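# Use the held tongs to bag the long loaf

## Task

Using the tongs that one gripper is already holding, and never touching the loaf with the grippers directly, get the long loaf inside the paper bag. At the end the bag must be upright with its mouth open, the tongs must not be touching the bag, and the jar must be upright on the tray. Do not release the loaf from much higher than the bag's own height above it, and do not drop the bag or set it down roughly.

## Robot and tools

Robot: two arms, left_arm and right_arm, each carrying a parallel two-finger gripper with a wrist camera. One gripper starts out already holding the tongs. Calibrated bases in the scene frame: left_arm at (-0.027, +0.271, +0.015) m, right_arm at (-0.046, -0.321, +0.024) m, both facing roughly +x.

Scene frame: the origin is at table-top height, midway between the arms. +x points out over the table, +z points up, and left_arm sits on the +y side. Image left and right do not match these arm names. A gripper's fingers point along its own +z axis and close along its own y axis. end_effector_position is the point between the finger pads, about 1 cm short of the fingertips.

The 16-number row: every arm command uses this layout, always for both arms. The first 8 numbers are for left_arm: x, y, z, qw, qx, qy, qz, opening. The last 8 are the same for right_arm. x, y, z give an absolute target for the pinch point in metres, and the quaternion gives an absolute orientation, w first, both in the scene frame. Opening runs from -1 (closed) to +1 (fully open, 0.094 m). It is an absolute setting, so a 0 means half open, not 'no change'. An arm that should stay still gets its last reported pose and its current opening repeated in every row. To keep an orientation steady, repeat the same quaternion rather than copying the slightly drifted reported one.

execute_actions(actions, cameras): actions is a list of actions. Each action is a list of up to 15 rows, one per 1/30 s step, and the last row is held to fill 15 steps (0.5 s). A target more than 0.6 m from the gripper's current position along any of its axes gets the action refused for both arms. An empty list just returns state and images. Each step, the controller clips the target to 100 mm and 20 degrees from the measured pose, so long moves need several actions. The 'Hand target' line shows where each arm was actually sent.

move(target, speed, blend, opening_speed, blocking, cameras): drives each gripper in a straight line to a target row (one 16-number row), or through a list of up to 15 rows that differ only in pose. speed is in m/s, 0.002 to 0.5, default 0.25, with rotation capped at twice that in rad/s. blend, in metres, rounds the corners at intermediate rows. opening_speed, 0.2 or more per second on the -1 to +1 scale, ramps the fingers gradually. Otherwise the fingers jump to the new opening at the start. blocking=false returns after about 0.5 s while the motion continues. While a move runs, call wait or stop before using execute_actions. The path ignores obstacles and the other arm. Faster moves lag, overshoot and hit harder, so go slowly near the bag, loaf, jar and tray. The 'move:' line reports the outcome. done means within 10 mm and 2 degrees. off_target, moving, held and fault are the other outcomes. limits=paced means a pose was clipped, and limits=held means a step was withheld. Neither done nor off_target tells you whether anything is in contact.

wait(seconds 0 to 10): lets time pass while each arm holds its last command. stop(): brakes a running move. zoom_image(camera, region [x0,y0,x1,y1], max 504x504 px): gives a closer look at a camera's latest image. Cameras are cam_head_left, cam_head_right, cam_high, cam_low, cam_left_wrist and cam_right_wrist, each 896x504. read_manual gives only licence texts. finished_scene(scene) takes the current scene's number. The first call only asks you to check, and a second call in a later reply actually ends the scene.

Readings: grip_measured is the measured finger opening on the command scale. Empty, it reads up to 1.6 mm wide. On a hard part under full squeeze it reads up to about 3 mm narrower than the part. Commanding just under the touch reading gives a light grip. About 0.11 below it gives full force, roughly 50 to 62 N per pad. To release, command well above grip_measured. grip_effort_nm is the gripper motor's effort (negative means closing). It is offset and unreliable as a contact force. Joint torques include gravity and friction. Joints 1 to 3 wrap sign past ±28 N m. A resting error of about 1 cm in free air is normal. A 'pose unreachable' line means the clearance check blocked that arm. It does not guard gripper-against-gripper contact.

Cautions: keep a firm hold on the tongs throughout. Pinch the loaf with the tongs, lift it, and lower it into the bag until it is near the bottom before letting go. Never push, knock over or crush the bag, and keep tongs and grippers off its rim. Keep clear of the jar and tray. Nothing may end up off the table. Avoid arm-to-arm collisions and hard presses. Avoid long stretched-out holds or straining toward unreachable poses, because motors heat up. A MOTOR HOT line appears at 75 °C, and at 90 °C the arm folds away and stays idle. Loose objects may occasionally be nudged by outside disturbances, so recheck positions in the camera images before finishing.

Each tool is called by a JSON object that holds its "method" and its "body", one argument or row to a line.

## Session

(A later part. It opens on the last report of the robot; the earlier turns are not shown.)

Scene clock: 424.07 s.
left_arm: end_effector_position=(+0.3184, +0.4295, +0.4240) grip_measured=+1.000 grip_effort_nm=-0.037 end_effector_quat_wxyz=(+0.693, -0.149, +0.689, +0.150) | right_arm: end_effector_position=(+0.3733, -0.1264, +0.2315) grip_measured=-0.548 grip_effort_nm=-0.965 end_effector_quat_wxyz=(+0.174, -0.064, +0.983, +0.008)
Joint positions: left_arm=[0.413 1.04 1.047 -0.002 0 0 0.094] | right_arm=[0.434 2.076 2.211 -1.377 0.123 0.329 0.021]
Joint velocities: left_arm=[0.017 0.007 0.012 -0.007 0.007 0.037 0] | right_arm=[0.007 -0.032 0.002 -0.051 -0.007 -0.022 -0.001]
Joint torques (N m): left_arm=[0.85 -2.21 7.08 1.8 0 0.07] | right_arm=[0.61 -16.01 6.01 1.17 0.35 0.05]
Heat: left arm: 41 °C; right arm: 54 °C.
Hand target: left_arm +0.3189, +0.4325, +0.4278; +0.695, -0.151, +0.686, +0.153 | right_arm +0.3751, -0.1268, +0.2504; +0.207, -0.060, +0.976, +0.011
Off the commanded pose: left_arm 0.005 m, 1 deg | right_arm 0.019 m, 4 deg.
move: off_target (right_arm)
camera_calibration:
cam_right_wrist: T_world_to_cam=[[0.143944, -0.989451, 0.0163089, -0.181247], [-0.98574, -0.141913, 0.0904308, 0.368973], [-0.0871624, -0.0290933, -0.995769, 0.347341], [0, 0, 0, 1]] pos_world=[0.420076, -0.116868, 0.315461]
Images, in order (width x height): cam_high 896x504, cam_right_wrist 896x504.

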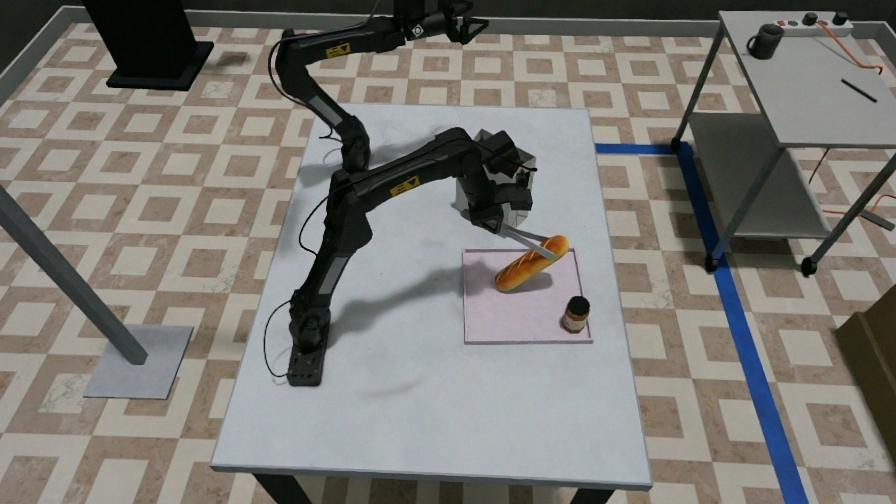

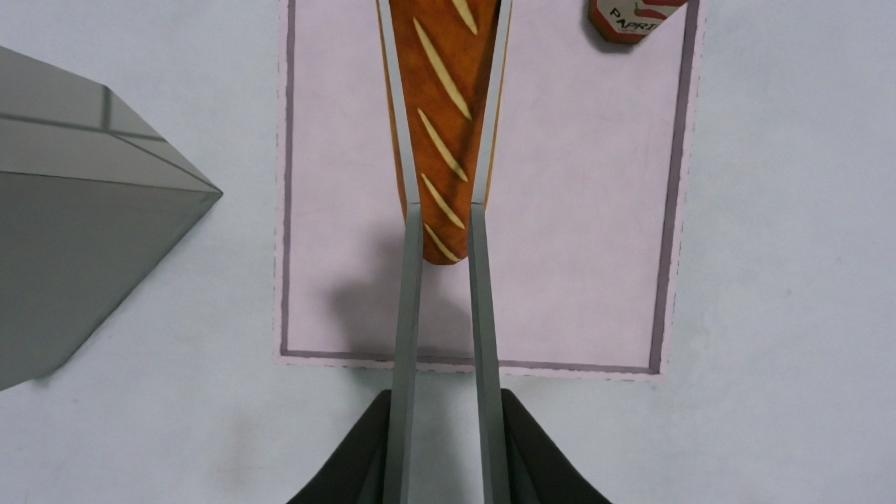

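{"method": "move", "body": {
  "target": [
    [0.319,0.4325,0.4278,0.6954,-0.1507,0.6856,0.1529,1.0,0.335,-0.14,0.335,0.3407,-0.0819,0.9361,0.0298,-0.55],
    [0.319,0.4325,0.4278,0.6954,-0.1507,0.6856,0.1529,1.0,0.295,-0.15,0.42,0.4624,-0.1533,0.8695,0.0815,-0.55]
  ],
  "speed": 0.11,
  "blend": 0.03
}}

{"method": "zoom_image", "body": {
  "camera": "cam_high",
  "region": [400, 100, 640, 340]
}}

Scene clock: 456.70 s.
left_arm: end_effector_position=(+0.3184, +0.4295, +0.4240) grip_measured=+1.000 grip_effort_nm=-0.037 end_effector_quat_wxyz=(+0.693, -0.149, +0.689, +0.150) | right_arm: end_effector_position=(+0.2970, -0.1507, +0.4051) grip_measured=-0.545 grip_effort_nm=-0.930 end_effector_quat_wxyz=(+0.434, -0.157, +0.885, +0.064)
Joint positions: left_arm=[0.413 1.04 1.047 -0.002 0 0 0.094] | right_arm=[0.49 1.457 1.873 -1.089 0.168 0.103 0.021]
Joint velocities: left_arm=[-0.012 0.002 -0.007 0.066 -0.007 -0.007 0] | right_arm=[0.002 -0.007 -0.002 -0.037 0.007 -0.007 -0.001]
Joint torques (N m): left_arm=[0.75 -2.51 7.12 1.83 0.04 0.03] | right_arm=[0.08 -7.86 6.11 2.13 0.04 -0.08]
Heat: left arm: 41 °C; right arm: 57 °C.
Hand target: left_arm +0.3189, +0.4325, +0.4278; +0.695, -0.151, +0.686, +0.153 | right_arm +0.2968, -0.1495, +0.4217; +0.463, -0.156, +0.869, +0.076
Off the commanded pose: left_arm 0.005 m, 1 deg | right_arm 0.015 m, 4 deg.
move: off_target (right_arm)
camera_calibration:
cam_left_wrist: T_world_to_cam=[[0.444701, -0.895644, -0.00798028, 0.252304], [-0.38644, -0.18382, -0.903811, 0.623792], [0.808026, 0.405009, -0.427857, -0.159903], [0, 0, 0, 1]] pos_world=[0.258064, 0.405402, 0.497388]
cam_right_wrist: T_world_to_cam=[[0.34082, -0.939308, 0.0392704, -0.257315], [-0.832621, -0.320979, -0.451347, 0.421603], [0.436559, 0.121131, -0.891484, 0.337652], [0, 0, 0, 1]] pos_world=[0.291329, -0.147272, 0.501405]

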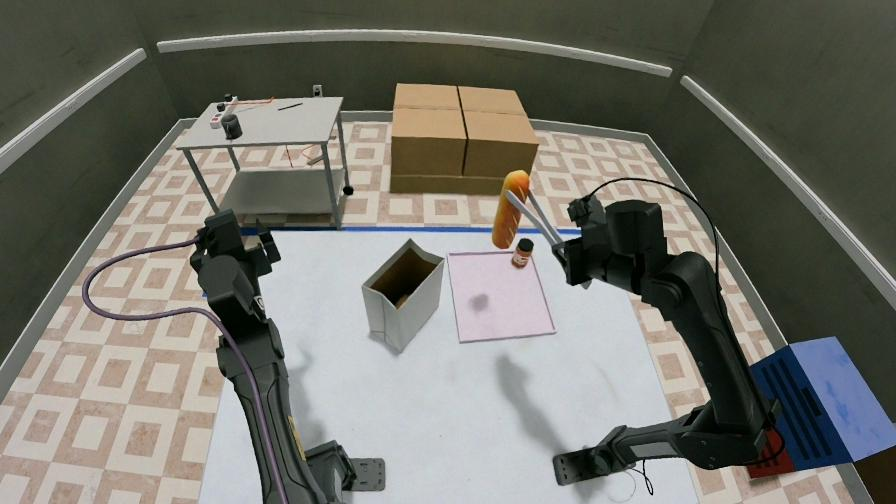

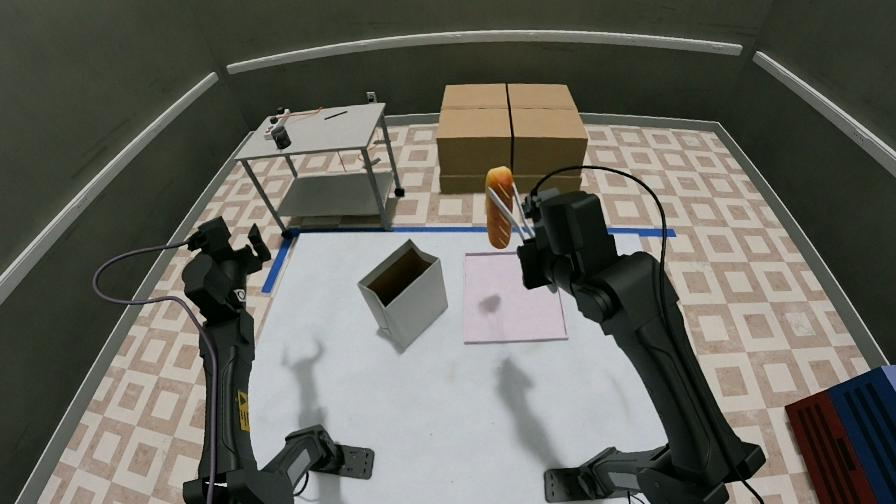

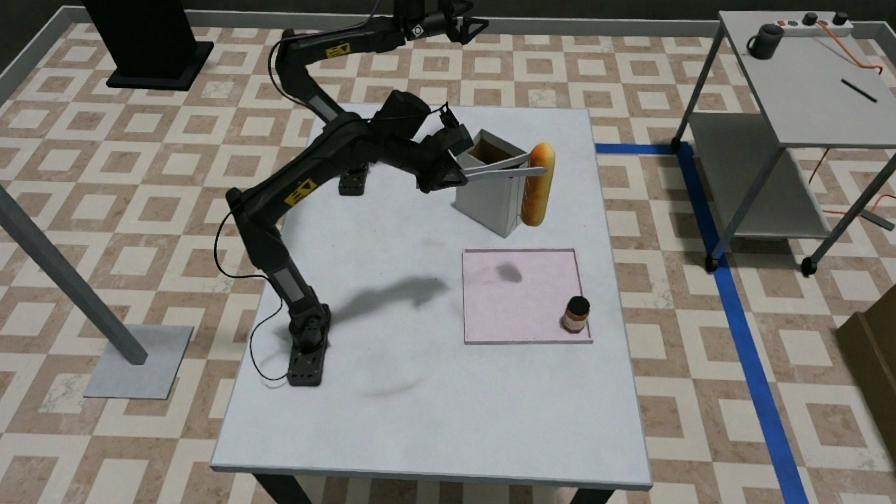

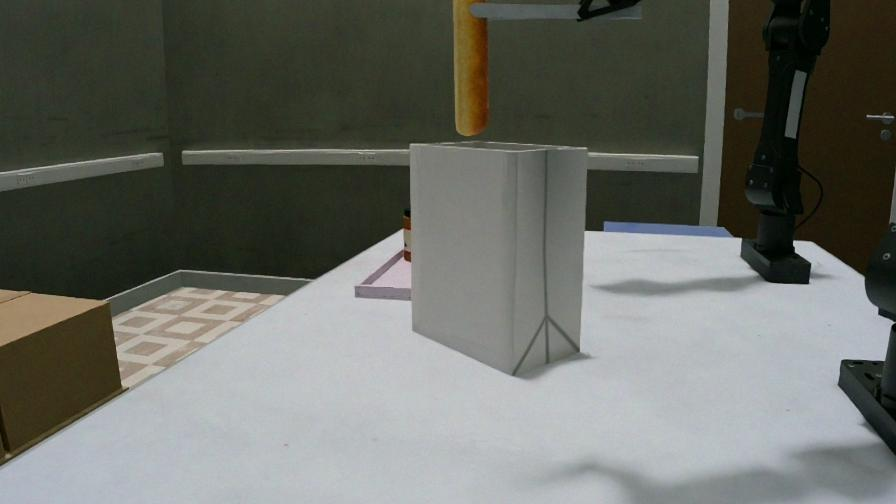

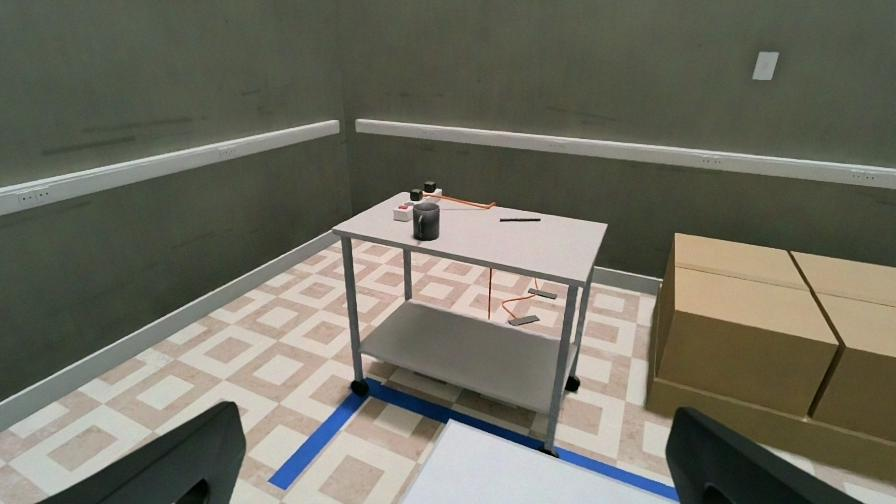

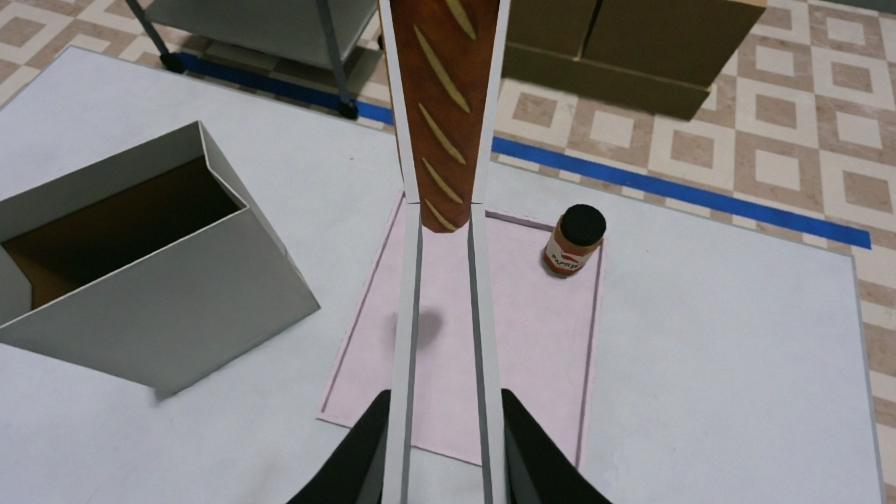

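Scaled by 2.100.

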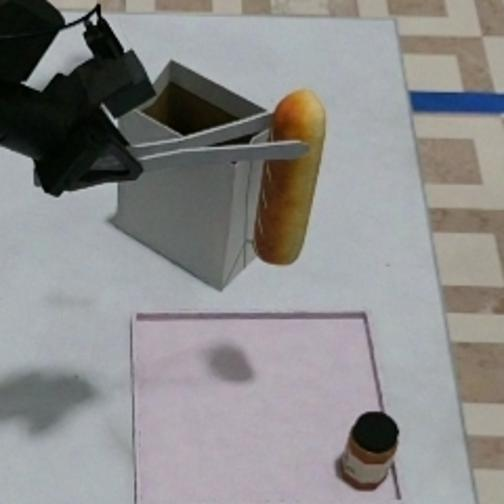

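{"method": "move", "body": {
  "target": [0.319,0.4325,0.4278,0.6954,-0.1507,0.6856,0.1529,1.0,0.295,-0.145,0.455,0.4982,-0.1644,0.8458,0.0968,-0.55],
  "speed": 0.1,
  "cameras": ["cam_head_left","cam_head_right","cam_high"]
}}

{"method": "zoom_image", "body": {
  "camera": "cam_high",
  "region": [400, 100, 640, 340]
}}

Scene clock: 502.37 s.
left_arm: end_effector_position=(+0.3184, +0.4295, +0.4240) grip_measured=+1.000 grip_effort_nm=-0.037 end_effector_quat_wxyz=(+0.693, -0.149, +0.689, +0.150) | right_arm: end_effector_position=(+0.2973, -0.1453, +0.4190) grip_measured=-0.544 grip_effort_nm=-0.901 end_effector_quat_wxyz=(+0.451, -0.170, +0.873, +0.077)
Joint positions: left_arm=[0.413 1.04 1.047 -0.002 0 0 0.094] | right_arm=[0.49 1.457 1.901 -1.072 0.142 0.079 0.021]
Joint velocities: left_arm=[-0.002 0.002 -0.027 -0.022 0.007 -0.007 0] | right_arm=[0.002 0.012 0.012 -0.066 -0.022 -0.007 0]
Joint torques (N m): left_arm=[0.79 -2.39 7.05 1.85 0.01 0.04] | right_arm=[0.06 -8.23 10.11 2.17 0.02 -0.1]
Heat: left arm: 41 °C; right arm: 47 °C.
Hand target: left_arm +0.3189, +0.4325, +0.4278; +0.695, -0.151, +0.686, +0.153 | right_arm +0.2934, -0.1459, +0.4548; +0.499, -0.165, +0.846, +0.095
Off the commanded pose: left_arm 0.005 m, 1 deg | right_arm 0.036 m, 7 deg.
move: off_target (right_arm)
Images, in order (width x height): cam_head_left 896x504, cam_head_right 896x504, cam_high 896x504.

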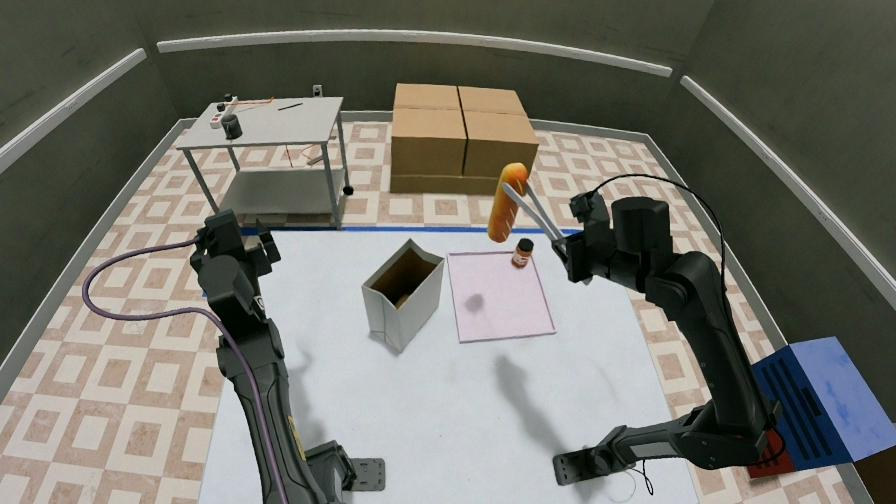

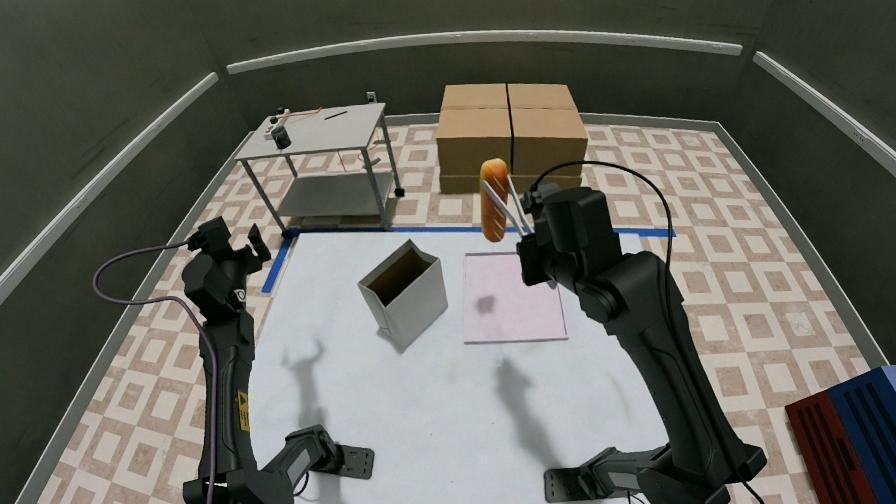

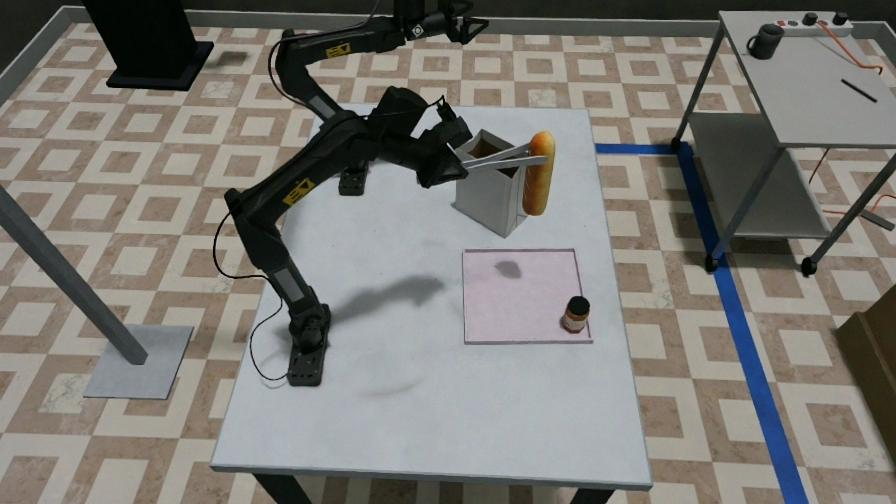

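Scaled by 2.100.

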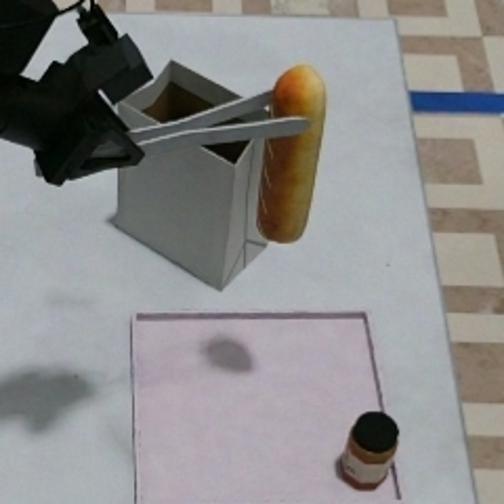

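{"method": "move", "body": {
  "target": [
    [0.319,0.4325,0.4278,0.6954,-0.1507,0.6856,0.1529,1.0,0.285,-0.06,0.465,0.4912,-0.2578,0.8175,0.1549,-0.55],
    [0.319,0.4325,0.4278,0.6954,-0.1507,0.6856,0.1529,1.0,0.276,0.020,0.46,0.4723,-0.3418,0.7861,0.2053,-0.55]
  ],
  "speed": 0.11,
  "blend": 0.03
}}

{"method": "zoom_image", "body": {
  "camera": "cam_high",
  "region": [400, 20, 640, 260]
}}

Scene clock: 512.47 s.
left_arm: end_effector_position=(+0.3184, +0.4295, +0.4240) grip_measured=+1.000 grip_effort_nm=-0.037 end_effector_quat_wxyz=(+0.693, -0.149, +0.689, +0.150) | right_arm: end_effector_position=(+0.2702, +0.0110, +0.4397) grip_measured=-0.548 grip_effort_nm=-0.950 end_effector_quat_wxyz=(+0.448, -0.343, +0.804, +0.187)
Joint positions: left_arm=[0.413 1.04 1.047 -0.002 0 0 0.094] | right_arm=[0.766 1.721 2.208 -1.044 0.012 -0.001 0.021]
Joint velocities: left_arm=[0.007 -0.002 -0.007 0.037 -0.007 -0.066 0] | right_arm=[-0.012 0.012 0.002 -0.007 -0.022 -0.037 -0.003]
Joint torques (N m): left_arm=[0.5 -2.47 6.89 1.79 0.06 0.03] | right_arm=[0.47 -6.75 10.07 2.21 -0.1 -0.07]
Heat: left arm: 41 °C; right arm: 46 °C.
Hand target: left_arm +0.3189, +0.4325, +0.4278; +0.695, -0.151, +0.686, +0.153 | right_arm +0.2727, +0.0199, +0.4588; +0.475, -0.343, +0.785, +0.203
Off the commanded pose: left_arm 0.005 m, 1 deg | right_arm 0.023 m, 4 deg.
move: off_target (right_arm)
camera_calibration:
cam_left_wrist: T_world_to_cam=[[0.444701, -0.895644, -0.00798028, 0.252304], [-0.38644, -0.18382, -0.903811, 0.623792], [0.808026, 0.405009, -0.427857, -0.159903], [0, 0, 0, 1]] pos_world=[0.258064, 0.405402, 0.497388]
cam_right_wrist: T_world_to_cam=[[0.722813, -0.690648, 0.0233932, -0.196591], [-0.570852, -0.615831, -0.543029, 0.439636], [0.389448, 0.379154, -0.839388, 0.347638], [0, 0, 0, 1]] pos_world=[0.257679, 0.00315822, 0.535137]

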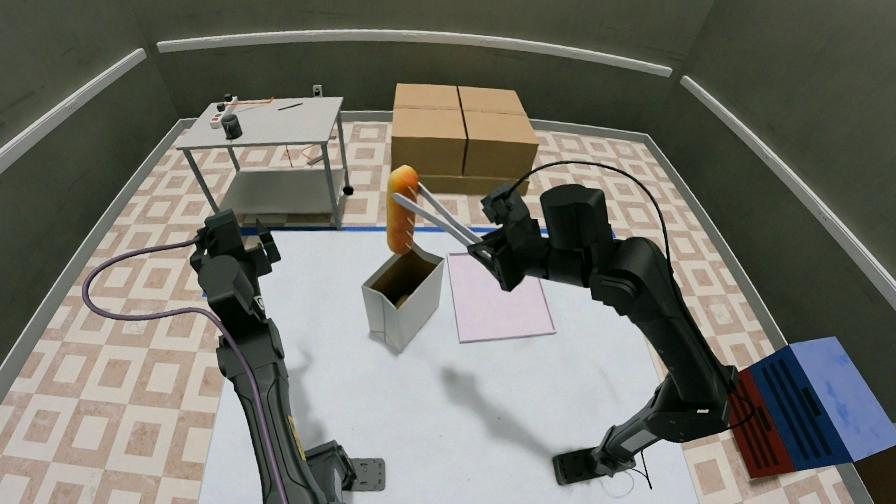

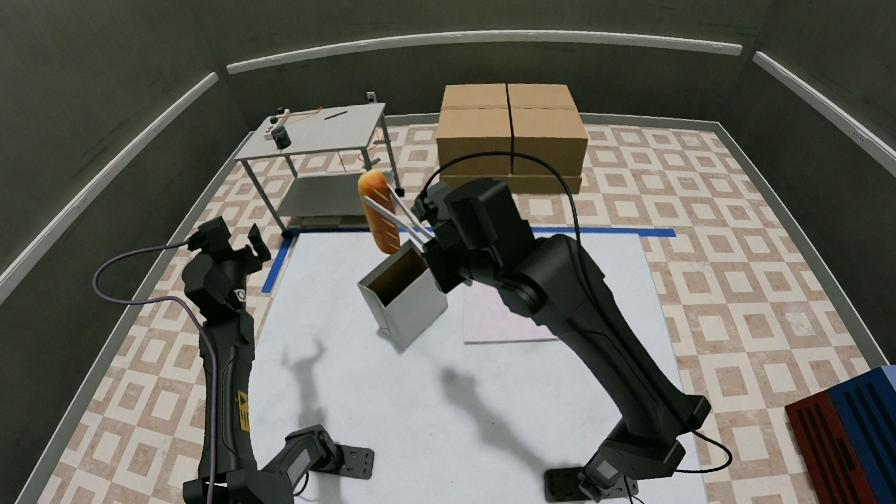

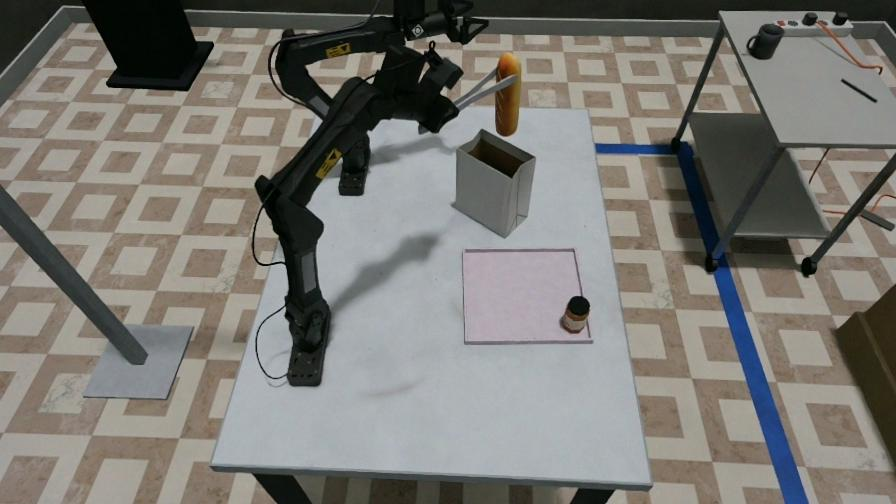

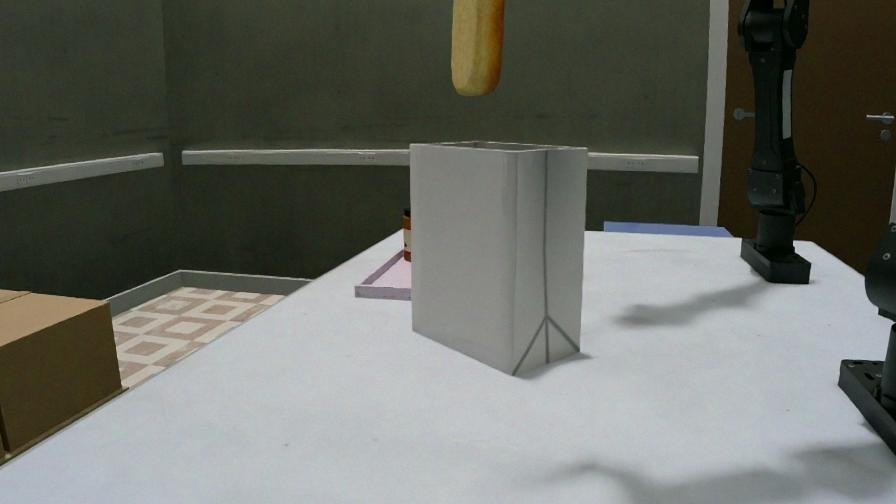

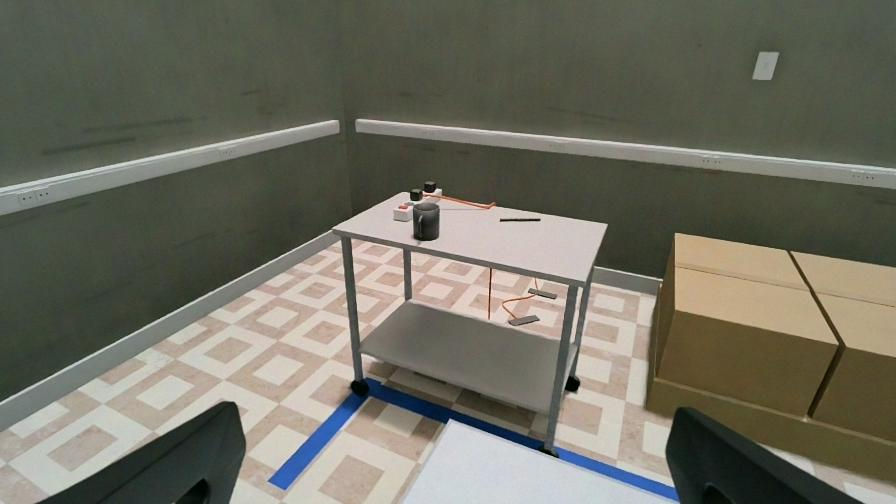

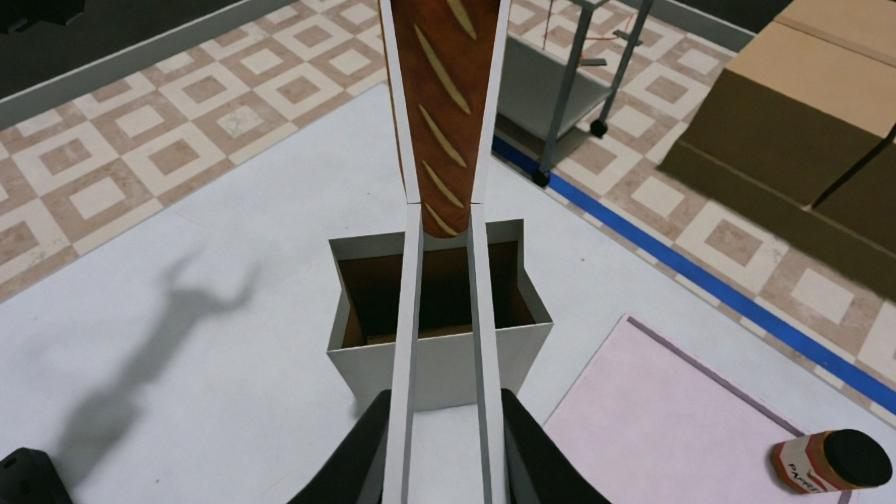

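Scaled by 2.100.

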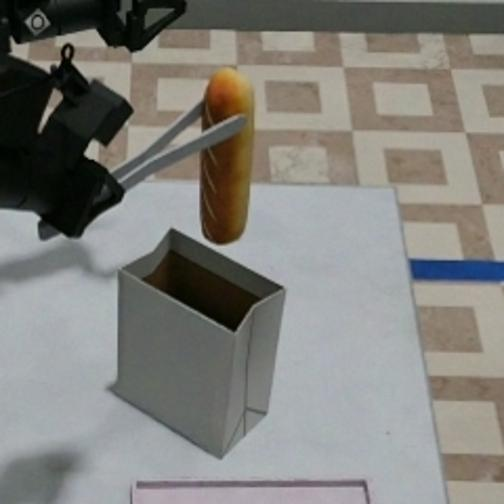

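{"method": "move", "body": {
  "target": [0.319,0.4325,0.4278,0.6954,-0.1507,0.6856,0.1529,1.0,0.270,0.027,0.405,0.4723,-0.3418,0.7861,0.2053,-0.55],
  "speed": 0.06,
  "cameras": ["cam_head_left","cam_head_right","cam_high","cam_low","cam_right_wrist"]
}}

{"method": "zoom_image", "body": {
  "camera": "cam_high",
  "region": [400, 20, 640, 260]
}}

{"method": "zoom_image", "body": {
  "camera": "cam_head_left",
  "region": [330, 150, 530, 350]
}}

{"method": "zoom_image", "body": {
  "camera": "cam_head_right",
  "region": [310, 150, 510, 350]
}}

Scene clock: 549.53 s.
left_arm: end_effector_position=(+0.3184, +0.4295, +0.4240) grip_measured=+1.000 grip_effort_nm=-0.037 end_effector_quat_wxyz=(+0.693, -0.149, +0.689, +0.150) | right_arm: end_effector_position=(+0.2730, +0.0264, +0.3762) grip_measured=-0.550 grip_effort_nm=-0.965 end_effector_quat_wxyz=(+0.436, -0.351, +0.807, +0.187)
Joint positions: left_arm=[0.413 1.04 1.047 -0.002 0 0 0.094] | right_arm=[0.784 1.632 1.83 -0.781 0.011 0.003 0.021]
Joint velocities: left_arm=[0.017 -0.007 0.007 -0.007 0.037 -0.007 0] | right_arm=[-0.012 -0.022 -0.002 0.037 0.007 -0.051 -0.002]
Joint torques (N m): left_arm=[0.75 -2.21 6.84 1.81 0.01 0.01] | right_arm=[0.72 -12.15 7.3 2.25 0.06 0.05]
Heat: left arm: 42 °C; right arm: 49 °C.
Hand target: left_arm +0.3189, +0.4325, +0.4278; +0.695, -0.151, +0.686, +0.153 | right_arm +0.2685, +0.0254, +0.4047; +0.472, -0.342, +0.786, +0.205
Off the commanded pose: left_arm 0.005 m, 1 deg | right_arm 0.029 m, 5 deg.
move: off_target (right_arm)
camera_calibration:
cam_right_wrist: T_world_to_cam=[[0.734469, -0.678335, 0.0204179, -0.18891], [-0.571063, -0.634016, -0.52145, 0.408631], [0.366663, 0.371329, -0.853037, 0.298932], [0, 0, 0, 1]] pos_world=[0.262495, 0.0199321, 0.471938]
Images, in order (width x height): cam_head_left 896x504, cam_head_right 896x504, cam_high 896x504, cam_low 896x504, cam_right_wrist 896x504.

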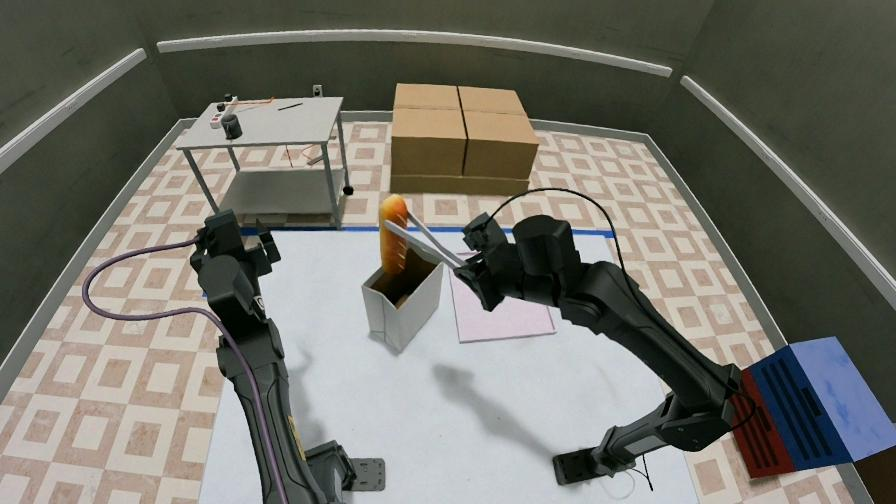

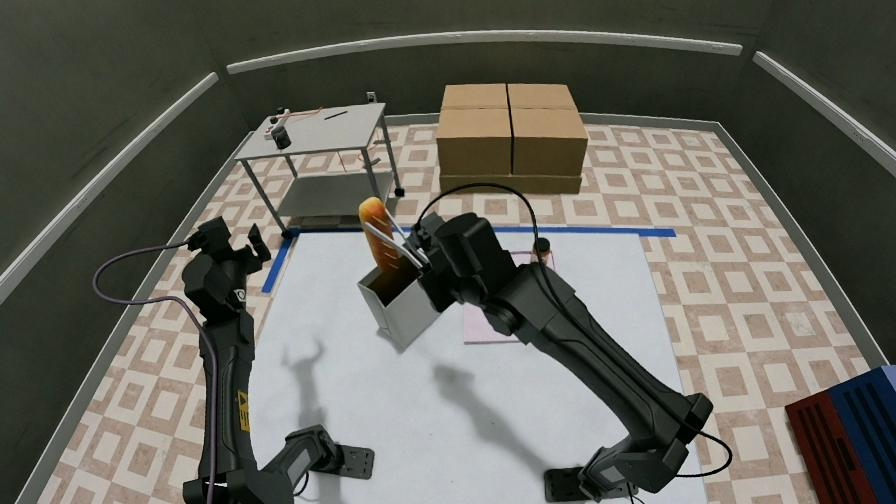

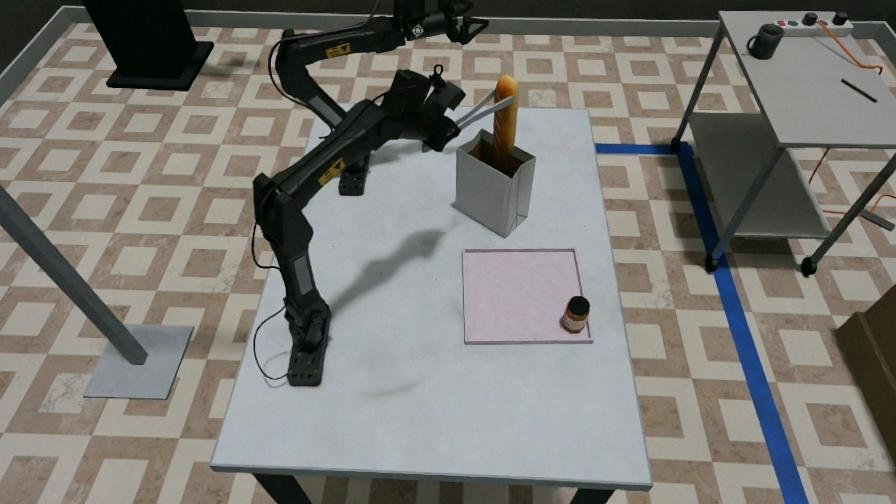

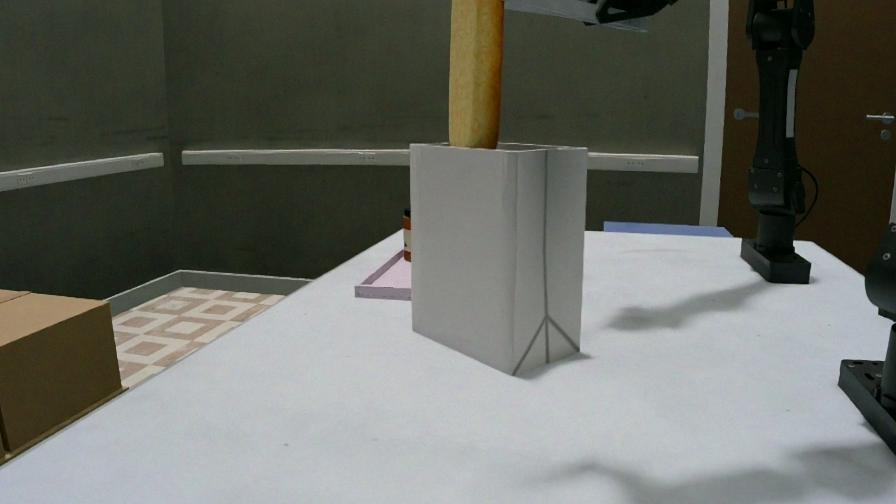

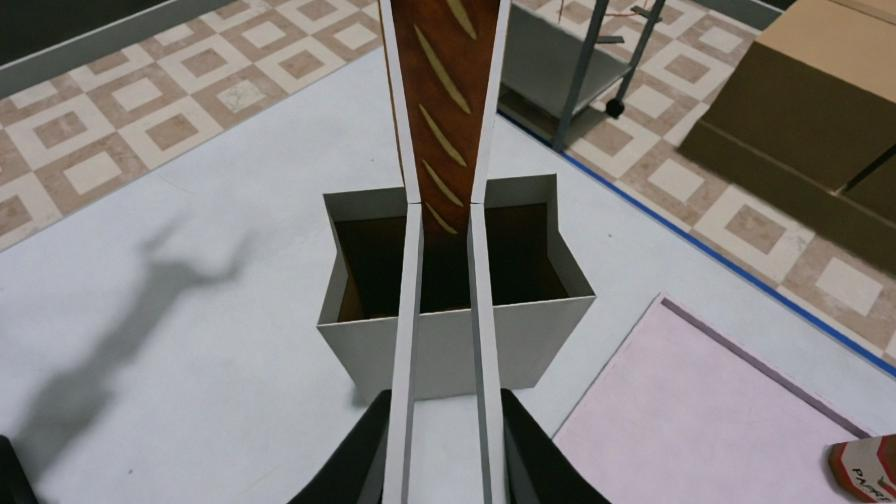

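Scaled by 2.100.

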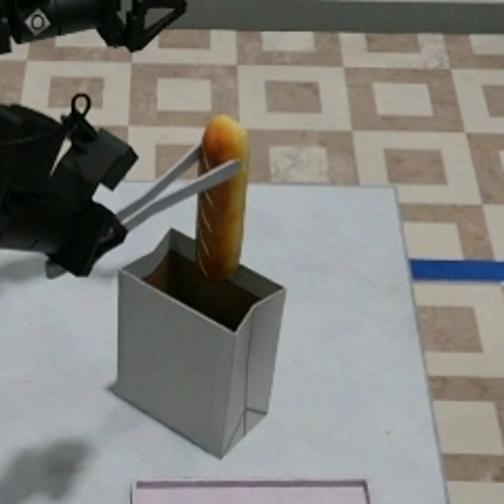

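Scaled by 2.520.

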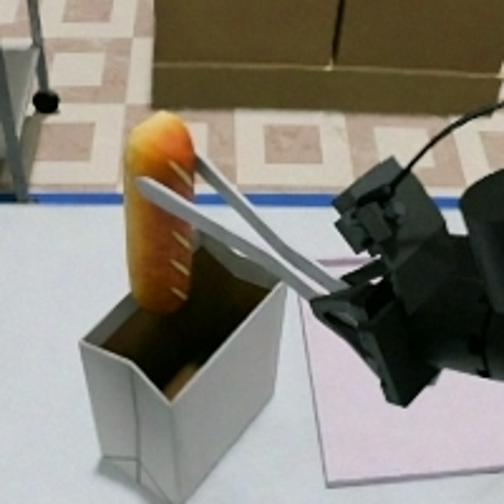

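Scaled by 2.520.

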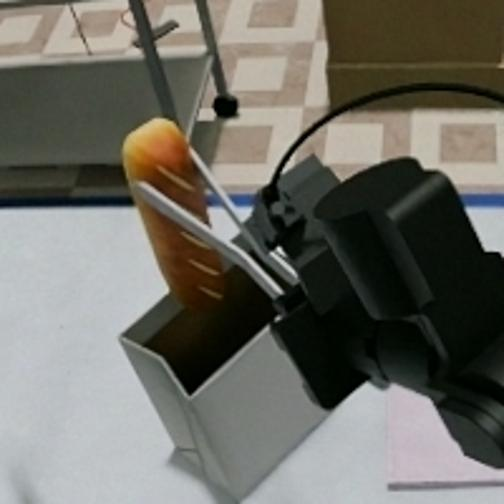

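{"method": "move", "body": {
  "target": [0.319,0.4325,0.4278,0.6954,-0.1507,0.6856,0.1529,1.0,0.254,0.010,0.405,0.4723,-0.3418,0.7861,0.2053,-0.55],
  "speed": 0.05,
  "cameras": ["cam_head_left","cam_head_right","cam_high","cam_low","cam_right_wrist"]
}}

{"method": "zoom_image", "body": {
  "camera": "cam_high",
  "region": [400, 20, 640, 260]
}}

{"method": "zoom_image", "body": {
  "camera": "cam_head_left",
  "region": [330, 150, 530, 350]
}}

{"method": "zoom_image", "body": {
  "camera": "cam_head_right",
  "region": [310, 150, 510, 350]
}}

Scene clock: 575.90 s.
left_arm: end_effector_position=(+0.3184, +0.4295, +0.4240) grip_measured=+1.000 grip_effort_nm=-0.037 end_effector_quat_wxyz=(+0.693, -0.149, +0.689, +0.150) | right_arm: end_effector_position=(+0.2581, +0.0101, +0.3839) grip_measured=-0.547 grip_effort_nm=-0.935 end_effector_quat_wxyz=(+0.443, -0.350, +0.803, +0.191)
Joint positions: left_arm=[0.413 1.04 1.047 -0.002 0 0 0.094] | right_arm=[0.784 1.545 1.759 -0.778 0.011 0.003 0.021]
Joint velocities: left_arm=[-0.002 -0.017 -0.017 0.022 -0.007 0.007 0] | right_arm=[-0.002 0.007 0.002 -0.007 -0.022 0.037 -0.002]
Joint torques (N m): left_arm=[0.72 -2.15 7.04 1.79 0.04 -0.01] | right_arm=[0.81 -10.43 6.89 2.2 0.08 0.04]
Heat: left arm: 42 °C; right arm: 51 °C.
Hand target: left_arm +0.3189, +0.4325, +0.4278; +0.695, -0.151, +0.686, +0.153 | right_arm +0.2539, +0.0096, +0.4053; +0.472, -0.342, +0.786, +0.205
Off the commanded pose: left_arm 0.005 m, 1 deg | right_arm 0.022 m, 4 deg.
move: off_target (right_arm)
camera_calibration:
cam_right_wrist: T_world_to_cam=[[0.734089, -0.678759, 0.0199987, -0.188919], [-0.564918, -0.62678, -0.53667, 0.397945], [0.376804, 0.382666, -0.843555, 0.310672], [0, 0, 0, 1]] pos_world=[0.246428, 0.00231012, 0.479412]
Images, in order (width x height): cam_head_left 896x504, cam_head_right 896x504, cam_high 896x504, cam_low 896x504, cam_right_wrist 896x504.

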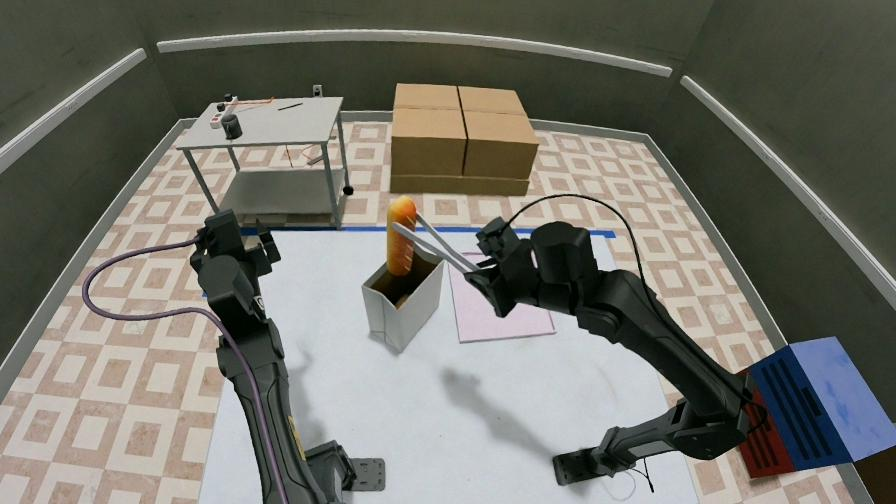

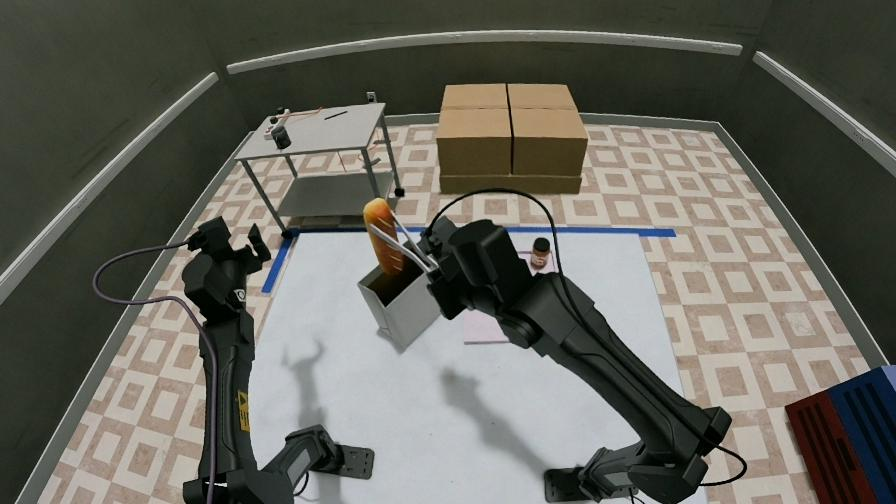

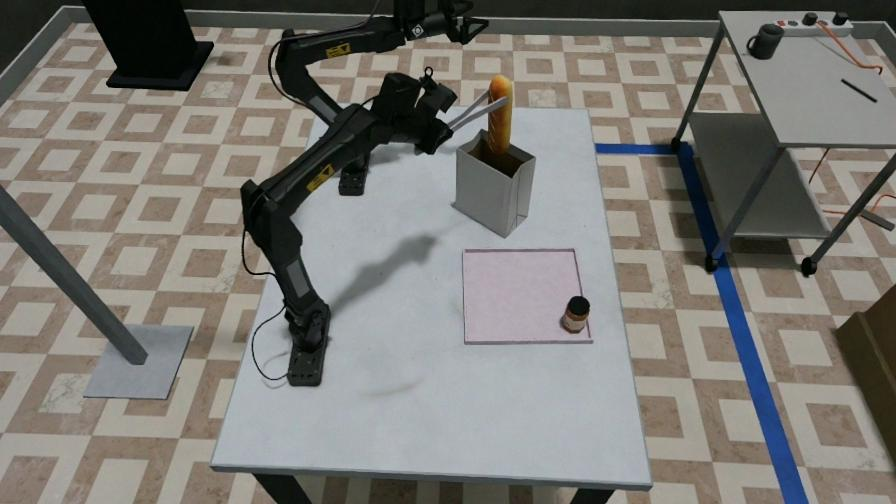

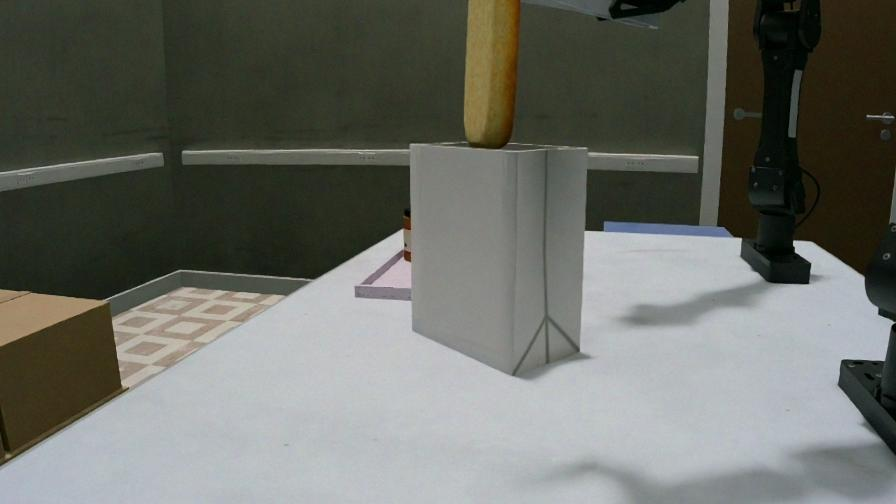

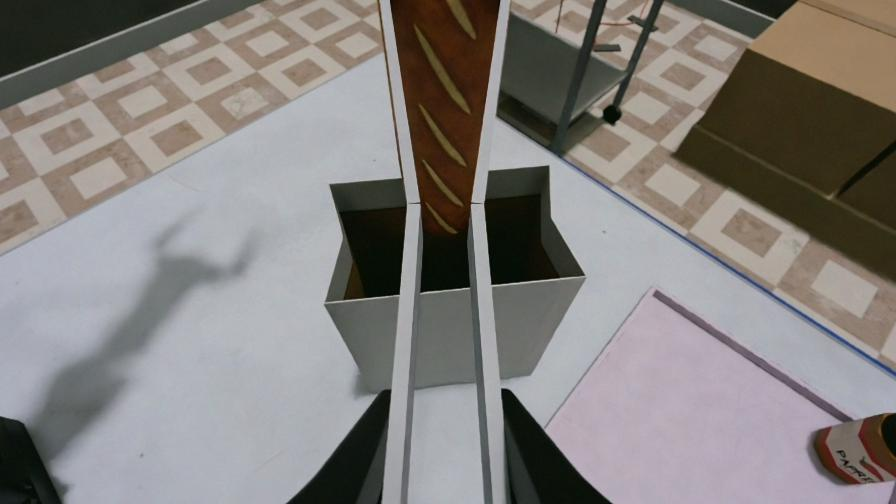

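Scaled by 2.100.

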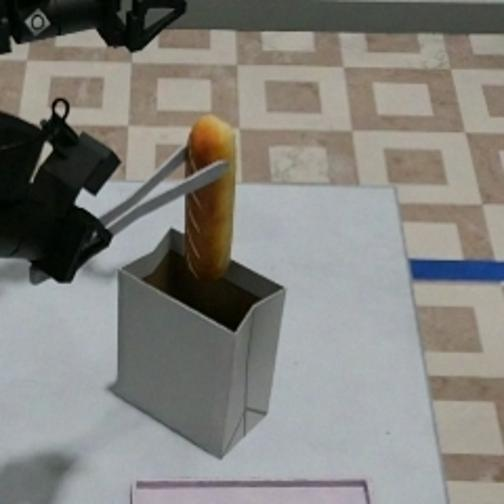

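Scaled by 2.520.

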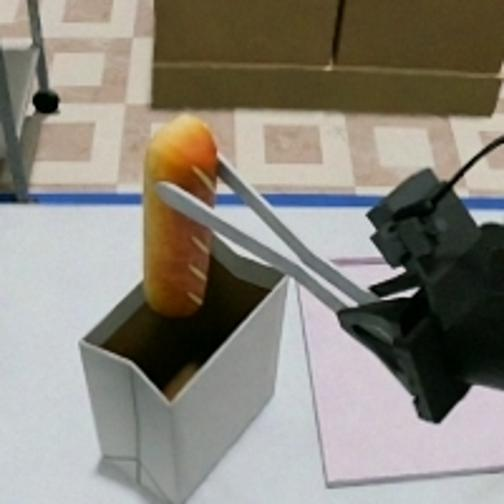

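Scaled by 2.520.

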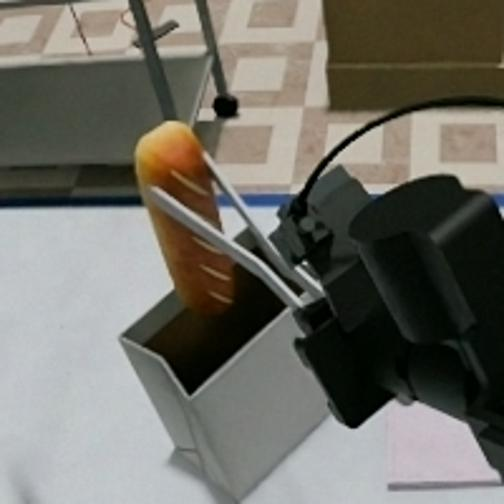

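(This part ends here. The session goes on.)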